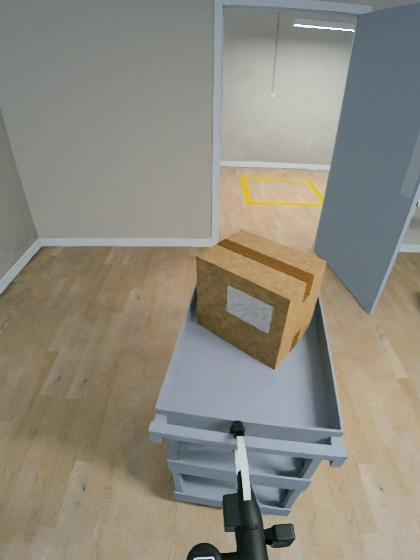

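Emit:
move:
  blocking: false
  r2: {"base": {"translate_m": 0.35}, "pace": "slow", "contact_limits": {"translate_m": 0.6}}

Emit:
wait:
  seconds: 4.5
  cameras: ["r2_head_camera"]

Scene clock: 1169.67 s.
move: r2 moving
r1.base_odometry: x=-2.940 y=+1.460 heading=+0.237
r1.turned_by_wheels: +0.000
r1.turned_by_imu: +0.000
r1.base_tilt: forward=-1.5 right=+1.2
r1.lidar_m: 0.59 1.60 1.82 4.69 1.97 1.18 1.04 1.03 1.22 1.07 1.08 0.77
r1.base_status: not commanded
r1.joint_positions: lift_m=+0.725 arm_m=+0.195 wrist_yaw_rad=+0.022 wrist_pitch_rad=+0.007 wrist_roll_rad=+0.000 gripper_m=-0.029
r1.joint_status: not commanded
r1.measured_speeds: all 0
r1.motor_effort: lift_m=+21(21) arm_m=-6(6) wheel_0=+16(17) wheel_1=+3(3) wheel_2=+22(22)
r1.servo_current: wrist_yaw_rad=143(143) wrist_pitch_rad=46(59) wrist_roll_rad=72(72) gripper_m=52(65)
r1.contact_limits: arm_m 0.1; translate_m 0.9
r1.hand_pose: x=+0.6563 y=-0.0810 z=+0.9011 quat_wxyz=(+1.000, +0.000, +0.003, +0.011) (m; r1's base frame)
r1.wrist_depth_mm: - 219 167 254 272 300 327 / - 220 226 254 272 300 327 / - 220 227 254 274 300 325 / - 221 228 256 274 301 329 / - 221 228 257 274 303 329 / - 222 177 174 276 301 330 / - 160 229 173 146 309 334
r2.base_odometry: x=-0.229 y=-1.757 heading=-2.038
r2.turned_by_wheels: +0.000
r2.turned_by_imu: +0.000
r2.base_tilt: forward=-0.7 right=+0.1
r2.lidar_m: 0.41 2.43 1.87 1.82 1.94 2.81 3.06 3.20 3.01 2.90 2.28 0.41
r2.base_status: translate_m moving
r2.joint_positions: lift_m=+0.688 arm_m=+0.000 wrist_yaw_rad=-0.005 wrist_pitch_rad=+0.005 wrist_roll_rad=+1.569 gripper_m=+0.001
r2.joint_status: not commanded
r2.measured_speeds: translate_m=+0.049 strafe_m=+0.000 rotate_rad=-0.001 lift_m=+0.000 arm_m=+0.000 wrist_yaw_rad=+0.000 wrist_pitch_rad=+0.000 wrist_roll_rad=+0.000
r2.motor_effort: lift_m=+21(21) arm_m=-3(4) wheel_0=+6(9) wheel_1=+8(9) wheel_2=-13(13)
r2.servo_current: wrist_yaw_rad=59(59) wrist_pitch_rad=46(52) wrist_roll_rad=46(59) gripper_m=65(72)
r2.contact_limits: translate_m 0.6
r2.hand_pose: x=+0.4588 y=-0.0889 z=+0.8645 quat_wxyz=(+0.708, +0.706, +0.000, -0.004) (m; r2's base frame)
r2.wrist_depth_mm: - - - 148 204 715 - / - - 492 153 210 - - / - 455 445 156 217 820 - / - - 508 163 224 831 - / - - 591 169 232 - - / - - 187 173 183 1756 - / - - - - - 1808 477
pictures: none

Scene clock: 1173.93 s.
earlier move: r2 done
r1.base_odometry: x=-2.940 y=+1.460 heading=+0.237
r1.turned_by_wheels: +0.000
r1.turned_by_imu: +0.000
r1.base_tilt: forward=-1.5 right=+1.2
r1.lidar_m: 0.58 1.57 2.10 4.70 1.96 1.19 1.03 1.03 1.23 1.08 1.09 0.75
r1.base_status: not commanded
r1.joint_positions: lift_m=+0.725 arm_m=+0.195 wrist_yaw_rad=+0.022 wrist_pitch_rad=+0.007 wrist_roll_rad=+0.000 gripper_m=-0.029
r1.joint_status: not commanded
r1.measured_speeds: all 0
r1.on_its_own: wrist_yaw_rad is at rest, and its servo_current (124 mA) is outside its rest range (0 to 104 mA)
r1.motor_effort: lift_m=+21(21) arm_m=-6(6) wheel_0=+17(18) wheel_1=+3(4) wheel_2=+21(22)
r1.servo_current: wrist_yaw_rad=124(156) wrist_pitch_rad=52(65) wrist_roll_rad=59(72) gripper_m=59(65)
r1.contact_limits: arm_m 0.1; translate_m 0.9
r1.hand_pose: x=+0.6563 y=-0.0810 z=+0.9011 quat_wxyz=(+1.000, +0.000, +0.003, +0.011) (m; r1's base frame)
r1.wrist_depth_mm: - 218 167 254 272 300 327 / - 219 226 254 273 298 327 / - 220 228 254 273 301 327 / 1182 221 228 255 274 303 327 / - 220 228 255 274 301 329 / - 220 178 175 277 304 330 / - 159 229 173 146 310 334
r2.base_odometry: x=-0.381 y=-2.059 heading=-2.038
r2.turned_by_wheels: +0.000
r2.turned_by_imu: +0.002
r2.base_tilt: forward=-0.7 right=+0.1
r2.lidar_m: 0.40 0.42 1.82 1.80 1.92 2.75 3.42 3.54 3.03 2.94 2.02 0.42
r2.base_status: done
r2.joint_positions: lift_m=+0.688 arm_m=+0.000 wrist_yaw_rad=+0.001 wrist_pitch_rad=+0.005 wrist_roll_rad=+1.569 gripper_m=+0.001
r2.joint_status: not commanded
r2.measured_speeds: all 0
r2.motor_effort: lift_m=+21(21) arm_m=-3(4) wheel_0=+6(13) wheel_1=+6(9) wheel_2=-5(14)
r2.servo_current: wrist_yaw_rad=39(65) wrist_pitch_rad=46(52) wrist_roll_rad=46(59) gripper_m=65(72)
r2.contact_limits: translate_m 0.6
r2.hand_pose: x=+0.4593 y=-0.0872 z=+0.8645 quat_wxyz=(+0.708, +0.706, +0.002, -0.002) (m; r2's base frame)
r2.wrist_depth_mm: - - - 153 208 723 - / - - 525 157 215 - - / - 455 449 161 221 820 - / - - 496 166 226 842 - / - - 580 171 233 - - / - - 187 175 182 1708 - / - - - - - 1756 469
wait: 4.27 of 4.5 s (r2 has come to rest)
pictures: r2_head_camera
Images, in order (width x height): r2_head_camera 420x560.

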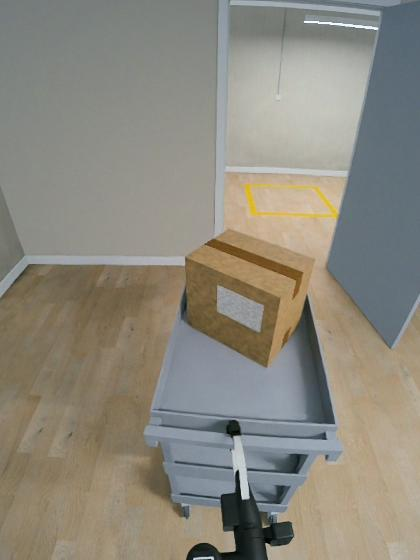

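Emit:
move:
  blocking: false
  r2: {"base": {"strafe_m": 0.4}, "pace": "slow", "contact_limits": {"strafe_m": 0.6}}

Emit:
wait:
  seconds: 5.5
  cameras: ["r2_head_camera"]

Emit:
move:
  blocking: false
  r2: {"base": {"translate_m": 0.42, "strafe_m": -0.26}, "pace": "slow", "contact_limits": {"translate_m": 0.6}}

Emit:
wait:
  seconds: 6
  cameras: ["r2_head_camera"]

Scene clock: 1191.13 s.
move: r2 moving
r1.base_odometry: x=-2.940 y=+1.460 heading=+0.237
r1.turned_by_wheels: +0.000
r1.turned_by_imu: +0.000
r1.base_tilt: forward=-1.5 right=+1.2
r1.lidar_m: 0.58 1.55 2.11 4.70 1.97 1.16 1.02 1.04 1.23 1.07 1.07 0.76
r1.base_status: not commanded
r1.joint_positions: lift_m=+0.725 arm_m=+0.195 wrist_yaw_rad=+0.022 wrist_pitch_rad=+0.007 wrist_roll_rad=+0.000 gripper_m=-0.029
r1.joint_status: not commanded
r1.measured_speeds: all 0
r1.motor_effort: lift_m=+21(21) arm_m=-6(6) wheel_0=+17(17) wheel_1=+3(3) wheel_2=+21(22)
r1.servo_current: wrist_yaw_rad=130(150) wrist_pitch_rad=46(59) wrist_roll_rad=33(65) gripper_m=46(59)
r1.contact_limits: arm_m 0.1; translate_m 0.9
r1.hand_pose: x=+0.6563 y=-0.0810 z=+0.9011 quat_wxyz=(+1.000, +0.000, +0.003, +0.011) (m; r1's base frame)
r1.wrist_depth_mm: - 219 168 255 273 300 327 / - 220 226 255 274 300 325 / - 220 226 254 274 300 329 / 1160 220 226 255 276 301 329 / - 221 227 255 276 303 330 / - 220 177 175 276 304 330 / - 159 229 173 147 309 332
r2.base_odometry: x=-0.368 y=-2.065 heading=-2.038
r2.turned_by_wheels: +0.000
r2.turned_by_imu: +0.000
r2.base_tilt: forward=-0.6 right=+0.1
r2.lidar_m: 0.40 2.42 1.82 1.78 1.89 2.71 3.38 3.58 3.03 2.94 1.92 0.41
r2.base_status: strafe_m moving
r2.joint_positions: lift_m=+0.688 arm_m=+0.000 wrist_yaw_rad=+0.000 wrist_pitch_rad=+0.005 wrist_roll_rad=+1.569 gripper_m=+0.001
r2.joint_status: not commanded
r2.measured_speeds: translate_m=+0.000 strafe_m=+0.054 rotate_rad=-0.002 lift_m=+0.000 arm_m=+0.000 wrist_yaw_rad=-0.019 wrist_pitch_rad=+0.000 wrist_roll_rad=+0.000
r2.motor_effort: lift_m=+21(21) arm_m=-4(4) wheel_0=-9(9) wheel_1=+7(9) wheel_2=+0(3)
r2.servo_current: wrist_yaw_rad=52(52) wrist_pitch_rad=46(46) wrist_roll_rad=59(59) gripper_m=65(72)
r2.contact_limits: strafe_m 0.6
r2.hand_pose: x=+0.4593 y=-0.0875 z=+0.8645 quat_wxyz=(+0.708, +0.706, +0.002, -0.002) (m; r2's base frame)
r2.wrist_depth_mm: - - - 155 212 1430 - / - - 539 159 218 809 - / - 462 452 164 222 820 - / - - 500 168 229 831 - / - - 574 173 234 - - / - - 187 177 181 1708 - / - - - - - 1863 473
pictures: none

Scene clock: 1195.77 s.
earlier move: r2 done
r1.base_odometry: x=-2.940 y=+1.460 heading=+0.237
r1.turned_by_wheels: +0.000
r1.turned_by_imu: +0.000
r1.base_tilt: forward=-1.5 right=+1.2
r1.lidar_m: 0.59 1.74 2.49 4.68 1.97 1.19 1.03 1.04 1.24 1.07 1.07 0.77
r1.base_status: not commanded
r1.joint_positions: lift_m=+0.725 arm_m=+0.195 wrist_yaw_rad=+0.022 wrist_pitch_rad=+0.007 wrist_roll_rad=+0.000 gripper_m=-0.029
r1.joint_status: not commanded
r1.measured_speeds: all 0
r1.on_its_own: wrist_yaw_rad is at rest, and its servo_current (150 mA) is outside its rest range (0 to 104 mA)
r1.motor_effort: lift_m=+21(21) arm_m=-6(6) wheel_0=+17(17) wheel_1=+3(3) wheel_2=+21(22)
r1.servo_current: wrist_yaw_rad=150(156) wrist_pitch_rad=46(59) wrist_roll_rad=59(72) gripper_m=59(65)
r1.contact_limits: arm_m 0.1; translate_m 0.9
r1.hand_pose: x=+0.6563 y=-0.0810 z=+0.9011 quat_wxyz=(+1.000, +0.000, +0.003, +0.011) (m; r1's base frame)
r1.wrist_depth_mm: - 219 167 255 273 298 327 / - 220 226 255 273 300 327 / - 220 227 255 274 301 327 / 1336 220 226 256 273 300 327 / - 221 227 255 276 301 329 / - 219 178 175 277 301 329 / - 159 229 173 146 307 332
r2.base_odometry: x=-0.024 y=-2.239 heading=-2.038
r2.turned_by_wheels: +0.000
r2.turned_by_imu: +0.000
r2.base_tilt: forward=-0.7 right=+0.1
r2.lidar_m: 0.45 1.90 1.43 1.39 1.46 2.06 3.39 3.54 3.40 3.33 0.38 0.33
r2.base_status: done
r2.joint_positions: lift_m=+0.688 arm_m=+0.000 wrist_yaw_rad=-0.002 wrist_pitch_rad=+0.005 wrist_roll_rad=+1.569 gripper_m=+0.001
r2.joint_status: not commanded
r2.measured_speeds: all 0
r2.motor_effort: lift_m=+21(21) arm_m=-4(4) wheel_0=-4(16) wheel_1=+2(9) wheel_2=+0(3)
r2.servo_current: wrist_yaw_rad=39(59) wrist_pitch_rad=39(52) wrist_roll_rad=39(59) gripper_m=65(72)
r2.contact_limits: strafe_m 0.6
r2.hand_pose: x=+0.4591 y=-0.0881 z=+0.8645 quat_wxyz=(+0.708, +0.706, +0.001, -0.003) (m; r2's base frame)
r2.wrist_depth_mm: - 368 364 - 140 - - / - 473 449 - 160 - - / - - 603 103 175 - - / - - - 116 198 1537 - / - - - 134 229 1618 484 / - - 189 164 182 1576 1182 / - - - - 357 366 359
wait: 4.63 of 5.5 s (r2 has come to rest)
pictures: r2_head_camera
Images, in order (width x height): r2_head_camera 420x560.

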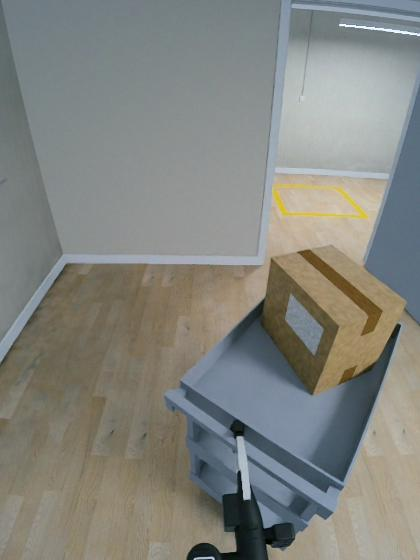

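Scene clock: 1196.27 s.
move: r2 moving
r1.base_odometry: x=-2.940 y=+1.460 heading=+0.237
r1.turned_by_wheels: +0.000
r1.turned_by_imu: +0.000
r1.base_tilt: forward=-1.6 right=+1.3
r1.lidar_m: 0.59 1.72 2.47 4.68 1.98 1.16 1.04 1.04 1.22 1.06 1.07 0.74
r1.base_status: not commanded
r1.joint_positions: lift_m=+0.725 arm_m=+0.195 wrist_yaw_rad=+0.022 wrist_pitch_rad=+0.007 wrist_roll_rad=+0.000 gripper_m=-0.029
r1.joint_status: not commanded
r1.measured_speeds: all 0
r1.motor_effort: lift_m=+21(21) arm_m=-6(6) wheel_0=+16(17) wheel_1=+3(3) wheel_2=+21(22)
r1.servo_current: wrist_yaw_rad=124(156) wrist_pitch_rad=52(52) wrist_roll_rad=52(65) gripper_m=52(65)
r1.contact_limits: arm_m 0.1; translate_m 0.9
r1.hand_pose: x=+0.6563 y=-0.0810 z=+0.9011 quat_wxyz=(+1.000, +0.000, +0.003, +0.011) (m; r1's base frame)
r1.wrist_depth_mm: - 219 167 255 273 297 325 / - 219 226 255 274 300 325 / - 220 227 255 274 301 325 / 1336 220 228 256 274 300 327 / - 221 228 256 276 301 330 / - 220 177 174 277 301 330 / - 159 229 173 146 307 330
r2.base_odometry: x=-0.036 y=-2.246 heading=-2.038
r2.turned_by_wheels: +0.000
r2.turned_by_imu: +0.000
r2.base_tilt: forward=-0.6 right=+0.0
r2.lidar_m: 0.46 1.89 1.41 1.40 1.49 2.10 3.39 3.53 3.43 3.35 0.35 0.33
r2.base_status: translate_m moving; strafe_m moving
r2.joint_positions: lift_m=+0.688 arm_m=+0.000 wrist_yaw_rad=-0.002 wrist_pitch_rad=+0.005 wrist_roll_rad=+1.569 gripper_m=+0.001
r2.joint_status: not commanded
r2.measured_speeds: translate_m=+0.047 strafe_m=-0.029 rotate_rad=+0.003 lift_m=+0.000 arm_m=+0.000 wrist_yaw_rad=+0.010 wrist_pitch_rad=+0.000 wrist_roll_rad=+0.000
r2.motor_effort: lift_m=+21(21) arm_m=-3(4) wheel_0=+11(11) wheel_1=-4(5) wheel_2=-11(13)
r2.servo_current: wrist_yaw_rad=46(52) wrist_pitch_rad=39(46) wrist_roll_rad=39(59) gripper_m=65(72)
r2.contact_limits: translate_m 0.6
r2.hand_pose: x=+0.4591 y=-0.0880 z=+0.8645 quat_wxyz=(+0.708, +0.706, +0.001, -0.002) (m; r2's base frame)
r2.wrist_depth_mm: - 359 366 - 135 - - / - 480 459 - 151 - - / - - 609 - 169 - - / - - - 107 198 554 - / - - - 128 224 1576 480 / - - 187 153 183 1537 1182 / - - - - 355 362 368
pictures: none

Scene clock: 1201.87 s.
earlier move: r2 done
r1.base_odometry: x=-2.940 y=+1.460 heading=+0.237
r1.turned_by_wheels: +0.000
r1.turned_by_imu: +0.000
r1.base_tilt: forward=-1.6 right=+1.2
r1.lidar_m: 0.57 1.37 4.39 4.70 1.97 1.15 1.02 1.06 1.23 1.07 1.07 0.77
r1.base_status: not commanded
r1.joint_positions: lift_m=+0.725 arm_m=+0.195 wrist_yaw_rad=+0.022 wrist_pitch_rad=+0.007 wrist_roll_rad=+0.000 gripper_m=-0.029
r1.joint_status: not commanded
r1.measured_speeds: all 0
r1.on_its_own: wrist_yaw_rad is at rest, and its servo_current (137 mA) is outside its rest range (0 to 104 mA)
r1.motor_effort: lift_m=+21(21) arm_m=-6(6) wheel_0=+16(17) wheel_1=+3(4) wheel_2=+21(22)
r1.servo_current: wrist_yaw_rad=137(156) wrist_pitch_rad=52(59) wrist_roll_rad=59(72) gripper_m=52(65)
r1.contact_limits: arm_m 0.1; translate_m 0.9
r1.hand_pose: x=+0.6563 y=-0.0810 z=+0.9011 quat_wxyz=(+1.000, +0.000, +0.003, +0.011) (m; r1's base frame)
r1.wrist_depth_mm: - 219 168 254 274 300 327 / - 220 225 253 274 298 327 / - 220 227 255 274 301 327 / 1464 220 228 256 273 301 329 / - 220 228 256 277 303 329 / - 221 177 174 277 303 332 / 1255 159 229 173 146 307 334
r2.base_odometry: x=-0.445 y=-2.497 heading=-2.038
r2.turned_by_wheels: +0.000
r2.turned_by_imu: +0.002
r2.base_tilt: forward=-0.6 right=+0.1
r2.lidar_m: 0.44 2.15 1.68 1.62 1.72 2.42 3.86 4.02 3.20 3.11 0.37 0.30
r2.base_status: done
r2.joint_positions: lift_m=+0.688 arm_m=+0.000 wrist_yaw_rad=+0.001 wrist_pitch_rad=+0.005 wrist_roll_rad=+1.569 gripper_m=+0.001
r2.joint_status: not commanded
r2.measured_speeds: all 0
r2.motor_effort: lift_m=+21(21) arm_m=-4(4) wheel_0=+5(15) wheel_1=-5(7) wheel_2=-5(13)
r2.servo_current: wrist_yaw_rad=33(65) wrist_pitch_rad=46(52) wrist_roll_rad=46(65) gripper_m=65(72)
r2.contact_limits: translate_m 0.6
r2.hand_pose: x=+0.4594 y=-0.0872 z=+0.8645 quat_wxyz=(+0.708, +0.706, +0.002, -0.002) (m; r2's base frame)
r2.wrist_depth_mm: - 394 382 - - 119 - / 1756 - 508 - - 132 - / 1708 - - - 161 - - / - - - - 183 1499 496 / - - - 114 223 1537 466 / - - 185 139 181 1576 424 / - - - - - 1708 1160
wait: 5.60 of 6 s (r2 has come to rest)
pictures: r2_head_camera
Images, in order (width x height): r2_head_camera 420x560.

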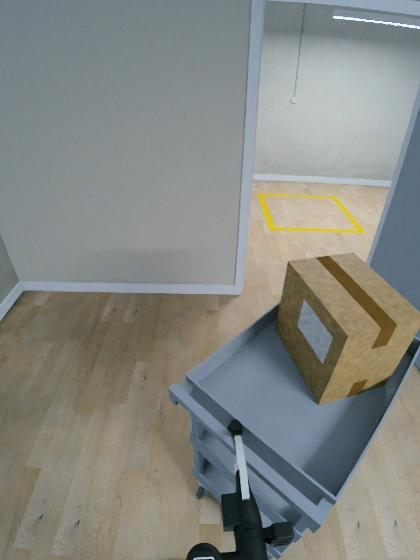

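Emit:
move:
  blocking: false
  r2: {"base": {"translate_m": -0.13, "strafe_m": -0.29}, "pace": "slow", "contact_limits": {"translate_m": 0.6}}

Emit:
wait:
  seconds: 5
  cameras: ["r2_head_camera"]

Scene clock: 1211.57 s.
move: r2 moving
r1.base_odometry: x=-2.940 y=+1.460 heading=+0.237
r1.turned_by_wheels: +0.000
r1.turned_by_imu: +0.000
r1.base_tilt: forward=-1.6 right=+1.2
r1.lidar_m: 0.57 1.39 4.41 4.68 1.96 1.19 1.02 1.03 1.23 1.07 1.06 0.76
r1.base_status: not commanded
r1.joint_positions: lift_m=+0.725 arm_m=+0.195 wrist_yaw_rad=+0.022 wrist_pitch_rad=+0.007 wrist_roll_rad=+0.000 gripper_m=-0.029
r1.joint_status: not commanded
r1.measured_speeds: all 0
r1.motor_effort: lift_m=+21(21) arm_m=-6(6) wheel_0=+16(17) wheel_1=+3(3) wheel_2=+21(22)
r1.servo_current: wrist_yaw_rad=143(143) wrist_pitch_rad=46(59) wrist_roll_rad=46(59) gripper_m=52(59)
r1.contact_limits: arm_m 0.1; translate_m 0.9
r1.hand_pose: x=+0.6563 y=-0.0810 z=+0.9011 quat_wxyz=(+1.000, +0.000, +0.003, +0.011) (m; r1's base frame)
r1.wrist_depth_mm: - 219 167 254 272 298 327 / - 219 226 254 273 301 324 / - 221 228 254 274 300 327 / 1537 220 228 256 276 300 329 / - 221 228 256 276 300 329 / - 220 178 175 277 303 332 / - 158 229 173 146 307 332
r2.base_odometry: x=-0.453 y=-2.487 heading=-2.038
r2.turned_by_wheels: +0.001
r2.turned_by_imu: +0.001
r2.base_tilt: forward=-0.7 right=+0.1
r2.lidar_m: 0.44 2.17 1.68 1.64 1.75 2.48 3.84 4.02 3.21 3.11 0.45 0.28
r2.base_status: translate_m moving; strafe_m moving
r2.joint_positions: lift_m=+0.688 arm_m=+0.000 wrist_yaw_rad=+0.001 wrist_pitch_rad=+0.005 wrist_roll_rad=+1.569 gripper_m=+0.001
r2.joint_status: not commanded
r2.measured_speeds: translate_m=-0.020 strafe_m=-0.044 rotate_rad=+0.001 lift_m=+0.000 arm_m=+0.000 wrist_yaw_rad=+0.003 wrist_pitch_rad=+0.000 wrist_roll_rad=+0.000
r2.motor_effort: lift_m=+21(21) arm_m=-3(4) wheel_0=+11(11) wheel_1=-9(9) wheel_2=+9(9)
r2.servo_current: wrist_yaw_rad=46(52) wrist_pitch_rad=39(46) wrist_roll_rad=52(59) gripper_m=72(72)
r2.contact_limits: translate_m 0.6
r2.hand_pose: x=+0.4594 y=-0.0871 z=+0.8645 quat_wxyz=(+0.708, +0.706, +0.002, -0.001) (m; r2's base frame)
r2.wrist_depth_mm: - 397 377 - - 119 - / 1756 - 504 - - 132 - / 1756 - - - 160 - - / - - - - 183 1499 517 / - - - 113 222 1576 469 / - - 182 138 182 1576 424 / - - - - - - 1118
pictures: none

Scene clock: 1215.53 s.
earlier move: r2 done
r1.base_odometry: x=-2.940 y=+1.460 heading=+0.237
r1.turned_by_wheels: +0.000
r1.turned_by_imu: +0.000
r1.base_tilt: forward=-1.6 right=+1.2
r1.lidar_m: 0.57 1.33 1.87 4.69 1.95 1.19 1.02 1.04 1.24 1.07 1.08 0.78
r1.base_status: not commanded
r1.joint_positions: lift_m=+0.725 arm_m=+0.195 wrist_yaw_rad=+0.022 wrist_pitch_rad=+0.007 wrist_roll_rad=+0.000 gripper_m=-0.029
r1.joint_status: not commanded
r1.measured_speeds: all 0
r1.on_its_own: wrist_yaw_rad is at rest, and its servo_current (124 mA) is outside its rest range (0 to 104 mA)
r1.motor_effort: lift_m=+21(21) arm_m=-6(6) wheel_0=+17(17) wheel_1=+3(3) wheel_2=+21(22)
r1.servo_current: wrist_yaw_rad=124(156) wrist_pitch_rad=46(59) wrist_roll_rad=65(65) gripper_m=52(65)
r1.contact_limits: arm_m 0.1; translate_m 0.9
r1.hand_pose: x=+0.6563 y=-0.0810 z=+0.9011 quat_wxyz=(+1.000, +0.000, +0.003, +0.011) (m; r1's base frame)
r1.wrist_depth_mm: - 219 167 254 273 298 324 / - 220 225 254 273 301 325 / - 219 227 256 273 300 327 / 1025 220 227 257 276 301 327 / - 221 227 257 277 301 330 / - 220 177 175 277 304 330 / - 154 229 172 146 309 332
r2.base_odometry: x=-0.645 y=-2.250 heading=-2.038
r2.turned_by_wheels: +0.000
r2.turned_by_imu: +0.000
r2.base_tilt: forward=-0.7 right=+0.1
r2.lidar_m: 0.42 2.29 1.97 1.92 2.07 2.93 3.73 3.82 2.90 2.82 1.59 0.42
r2.base_status: done
r2.joint_positions: lift_m=+0.688 arm_m=+0.000 wrist_yaw_rad=+0.003 wrist_pitch_rad=+0.005 wrist_roll_rad=+1.569 gripper_m=+0.001
r2.joint_status: not commanded
r2.measured_speeds: all 0
r2.motor_effort: lift_m=+21(21) arm_m=-3(4) wheel_0=+3(14) wheel_1=-4(9) wheel_2=+6(11)
r2.servo_current: wrist_yaw_rad=46(65) wrist_pitch_rad=52(52) wrist_roll_rad=46(59) gripper_m=65(72)
r2.contact_limits: translate_m 0.6
r2.hand_pose: x=+0.4595 y=-0.0867 z=+0.8645 quat_wxyz=(+0.708, +0.706, +0.003, -0.001) (m; r2's base frame)
r2.wrist_depth_mm: - - 508 133 189 - - / - 439 421 140 198 - - / 1863 469 462 147 208 - - / - - 539 158 220 - - / - - 634 167 231 - - / - - 182 173 181 1537 504 / - - - - - - 1160
wait: 3.97 of 5 s (r2 has come to rest)
pictures: r2_head_camera
Images, in order (width x height): r2_head_camera 420x560.

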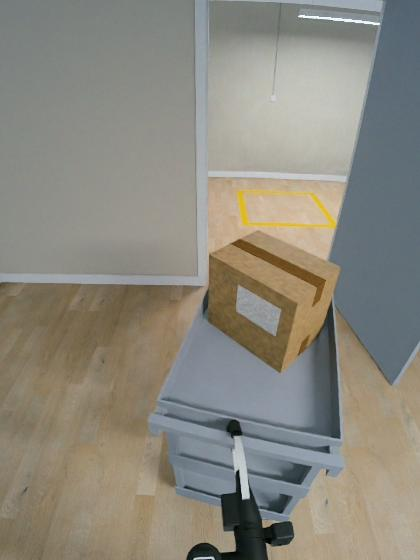

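Emit:
move:
  blocking: false
  r2: {"base": {"translate_m": 0.4, "strafe_m": -0.1}, "pace": "slow", "contact_limits": {"translate_m": 0.6}}

Emit:
wait:
  seconds: 5.5
  cameras: ["r2_head_camera"]

Scene clock: 1228.73 s.
move: r2 moving
r1.base_odometry: x=-2.940 y=+1.460 heading=+0.237
r1.turned_by_wheels: +0.000
r1.turned_by_imu: +0.000
r1.base_tilt: forward=-1.6 right=+1.2
r1.lidar_m: 0.59 1.33 1.87 4.70 1.98 1.18 1.02 1.05 1.22 1.07 1.08 0.76
r1.base_status: not commanded
r1.joint_positions: lift_m=+0.725 arm_m=+0.195 wrist_yaw_rad=+0.022 wrist_pitch_rad=+0.007 wrist_roll_rad=+0.000 gripper_m=-0.029
r1.joint_status: not commanded
r1.measured_speeds: all 0
r1.motor_effort: lift_m=+21(21) arm_m=-6(6) wheel_0=+16(17) wheel_1=+3(3) wheel_2=+21(22)
r1.servo_current: wrist_yaw_rad=143(150) wrist_pitch_rad=59(59) wrist_roll_rad=46(52) gripper_m=52(59)
r1.contact_limits: arm_m 0.1; translate_m 0.9
r1.hand_pose: x=+0.6563 y=-0.0810 z=+0.9011 quat_wxyz=(+1.000, +0.000, +0.003, +0.011) (m; r1's base frame)
r1.wrist_depth_mm: - 219 167 254 273 300 327 / - 219 226 254 273 300 327 / - 221 228 255 273 301 329 / 1025 220 227 256 273 303 327 / - 220 228 257 276 301 330 / - 219 177 175 277 303 332 / - 153 229 172 146 307 332
r2.base_odometry: x=-0.654 y=-2.260 heading=-2.038
r2.turned_by_wheels: +0.000
r2.turned_by_imu: +0.001
r2.base_tilt: forward=-0.7 right=+0.1
r2.lidar_m: 0.43 2.23 1.98 1.92 2.06 2.97 3.77 3.78 2.87 2.81 1.55 0.39
r2.base_status: translate_m moving; strafe_m moving
r2.joint_positions: lift_m=+0.688 arm_m=+0.000 wrist_yaw_rad=+0.003 wrist_pitch_rad=+0.005 wrist_roll_rad=+1.569 gripper_m=+0.001
r2.joint_status: not commanded
r2.measured_speeds: translate_m=+0.049 strafe_m=-0.012 rotate_rad=-0.002 lift_m=+0.000 arm_m=+0.000 wrist_yaw_rad=+0.000 wrist_pitch_rad=+0.000 wrist_roll_rad=+0.000
r2.motor_effort: lift_m=+21(21) arm_m=-3(4) wheel_0=+12(12) wheel_1=+4(7) wheel_2=-11(11)
r2.servo_current: wrist_yaw_rad=59(59) wrist_pitch_rad=39(46) wrist_roll_rad=39(59) gripper_m=65(72)
r2.contact_limits: translate_m 0.6
r2.hand_pose: x=+0.4595 y=-0.0867 z=+0.8645 quat_wxyz=(+0.708, +0.706, +0.003, -0.001) (m; r2's base frame)
r2.wrist_depth_mm: - - 508 132 187 - - / - 436 421 139 196 - - / 1808 488 459 145 208 - - / - - 549 156 218 - - / - - 640 166 231 - - / - - 184 173 182 1576 504 / - - - - 258 - 1160
pictures: none

Scene clock: 1233.60 s.
earlier move: r2 done
r1.base_odometry: x=-2.940 y=+1.460 heading=+0.237
r1.turned_by_wheels: +0.000
r1.turned_by_imu: +0.000
r1.base_tilt: forward=-1.5 right=+1.2
r1.lidar_m: 0.57 1.30 4.39 4.70 1.96 1.20 1.03 1.04 1.22 1.07 1.08 0.75
r1.base_status: not commanded
r1.joint_positions: lift_m=+0.725 arm_m=+0.195 wrist_yaw_rad=+0.022 wrist_pitch_rad=+0.007 wrist_roll_rad=+0.000 gripper_m=-0.029
r1.joint_status: not commanded
r1.measured_speeds: all 0
r1.on_its_own: wrist_yaw_rad is at rest, and its servo_current (137 mA) is outside its rest range (0 to 104 mA)
r1.motor_effort: lift_m=+21(21) arm_m=-6(6) wheel_0=+16(17) wheel_1=+3(3) wheel_2=+21(22)
r1.servo_current: wrist_yaw_rad=137(156) wrist_pitch_rad=52(59) wrist_roll_rad=39(72) gripper_m=52(59)
r1.contact_limits: arm_m 0.1; translate_m 0.9
r1.hand_pose: x=+0.6563 y=-0.0810 z=+0.9011 quat_wxyz=(+1.000, +0.000, +0.003, +0.011) (m; r1's base frame)
r1.wrist_depth_mm: - 220 168 254 273 298 325 / - 220 226 255 274 298 329 / - 220 226 255 274 300 327 / - 220 227 256 274 301 330 / - 221 229 257 276 301 329 / - 220 177 174 277 303 330 / - 154 229 173 147 309 334
r2.base_odometry: x=-0.915 y=-2.562 heading=-2.038
r2.turned_by_wheels: +0.000
r2.turned_by_imu: +0.000
r2.base_tilt: forward=-0.7 right=+0.1
r2.lidar_m: 0.43 1.85 2.06 1.99 2.14 3.02 4.17 3.66 2.83 1.63 1.25 0.38
r2.base_status: done
r2.joint_positions: lift_m=+0.688 arm_m=+0.000 wrist_yaw_rad=+0.000 wrist_pitch_rad=+0.005 wrist_roll_rad=+1.569 gripper_m=+0.001
r2.joint_status: not commanded
r2.measured_speeds: all 0
r2.motor_effort: lift_m=+21(21) arm_m=-3(4) wheel_0=+2(12) wheel_1=+5(8) wheel_2=-6(12)
r2.servo_current: wrist_yaw_rad=39(65) wrist_pitch_rad=46(52) wrist_roll_rad=46(59) gripper_m=72(72)
r2.contact_limits: translate_m 0.6
r2.hand_pose: x=+0.4593 y=-0.0875 z=+0.8645 quat_wxyz=(+0.708, +0.706, +0.002, -0.002) (m; r2's base frame)
r2.wrist_depth_mm: - 410 407 114 169 - - / - 404 407 124 181 - - / - - 492 131 195 - - / - - 609 144 214 - - / - - - 154 229 1499 - / - - 182 172 181 1499 484 / - - - - - - 1182
wait: 4.87 of 5.5 s (r2 has come to rest)
pictures: r2_head_camera
Images, in order (width x height): r2_head_camera 420x560.

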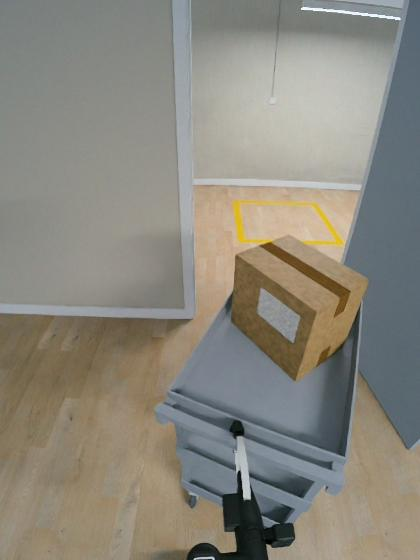

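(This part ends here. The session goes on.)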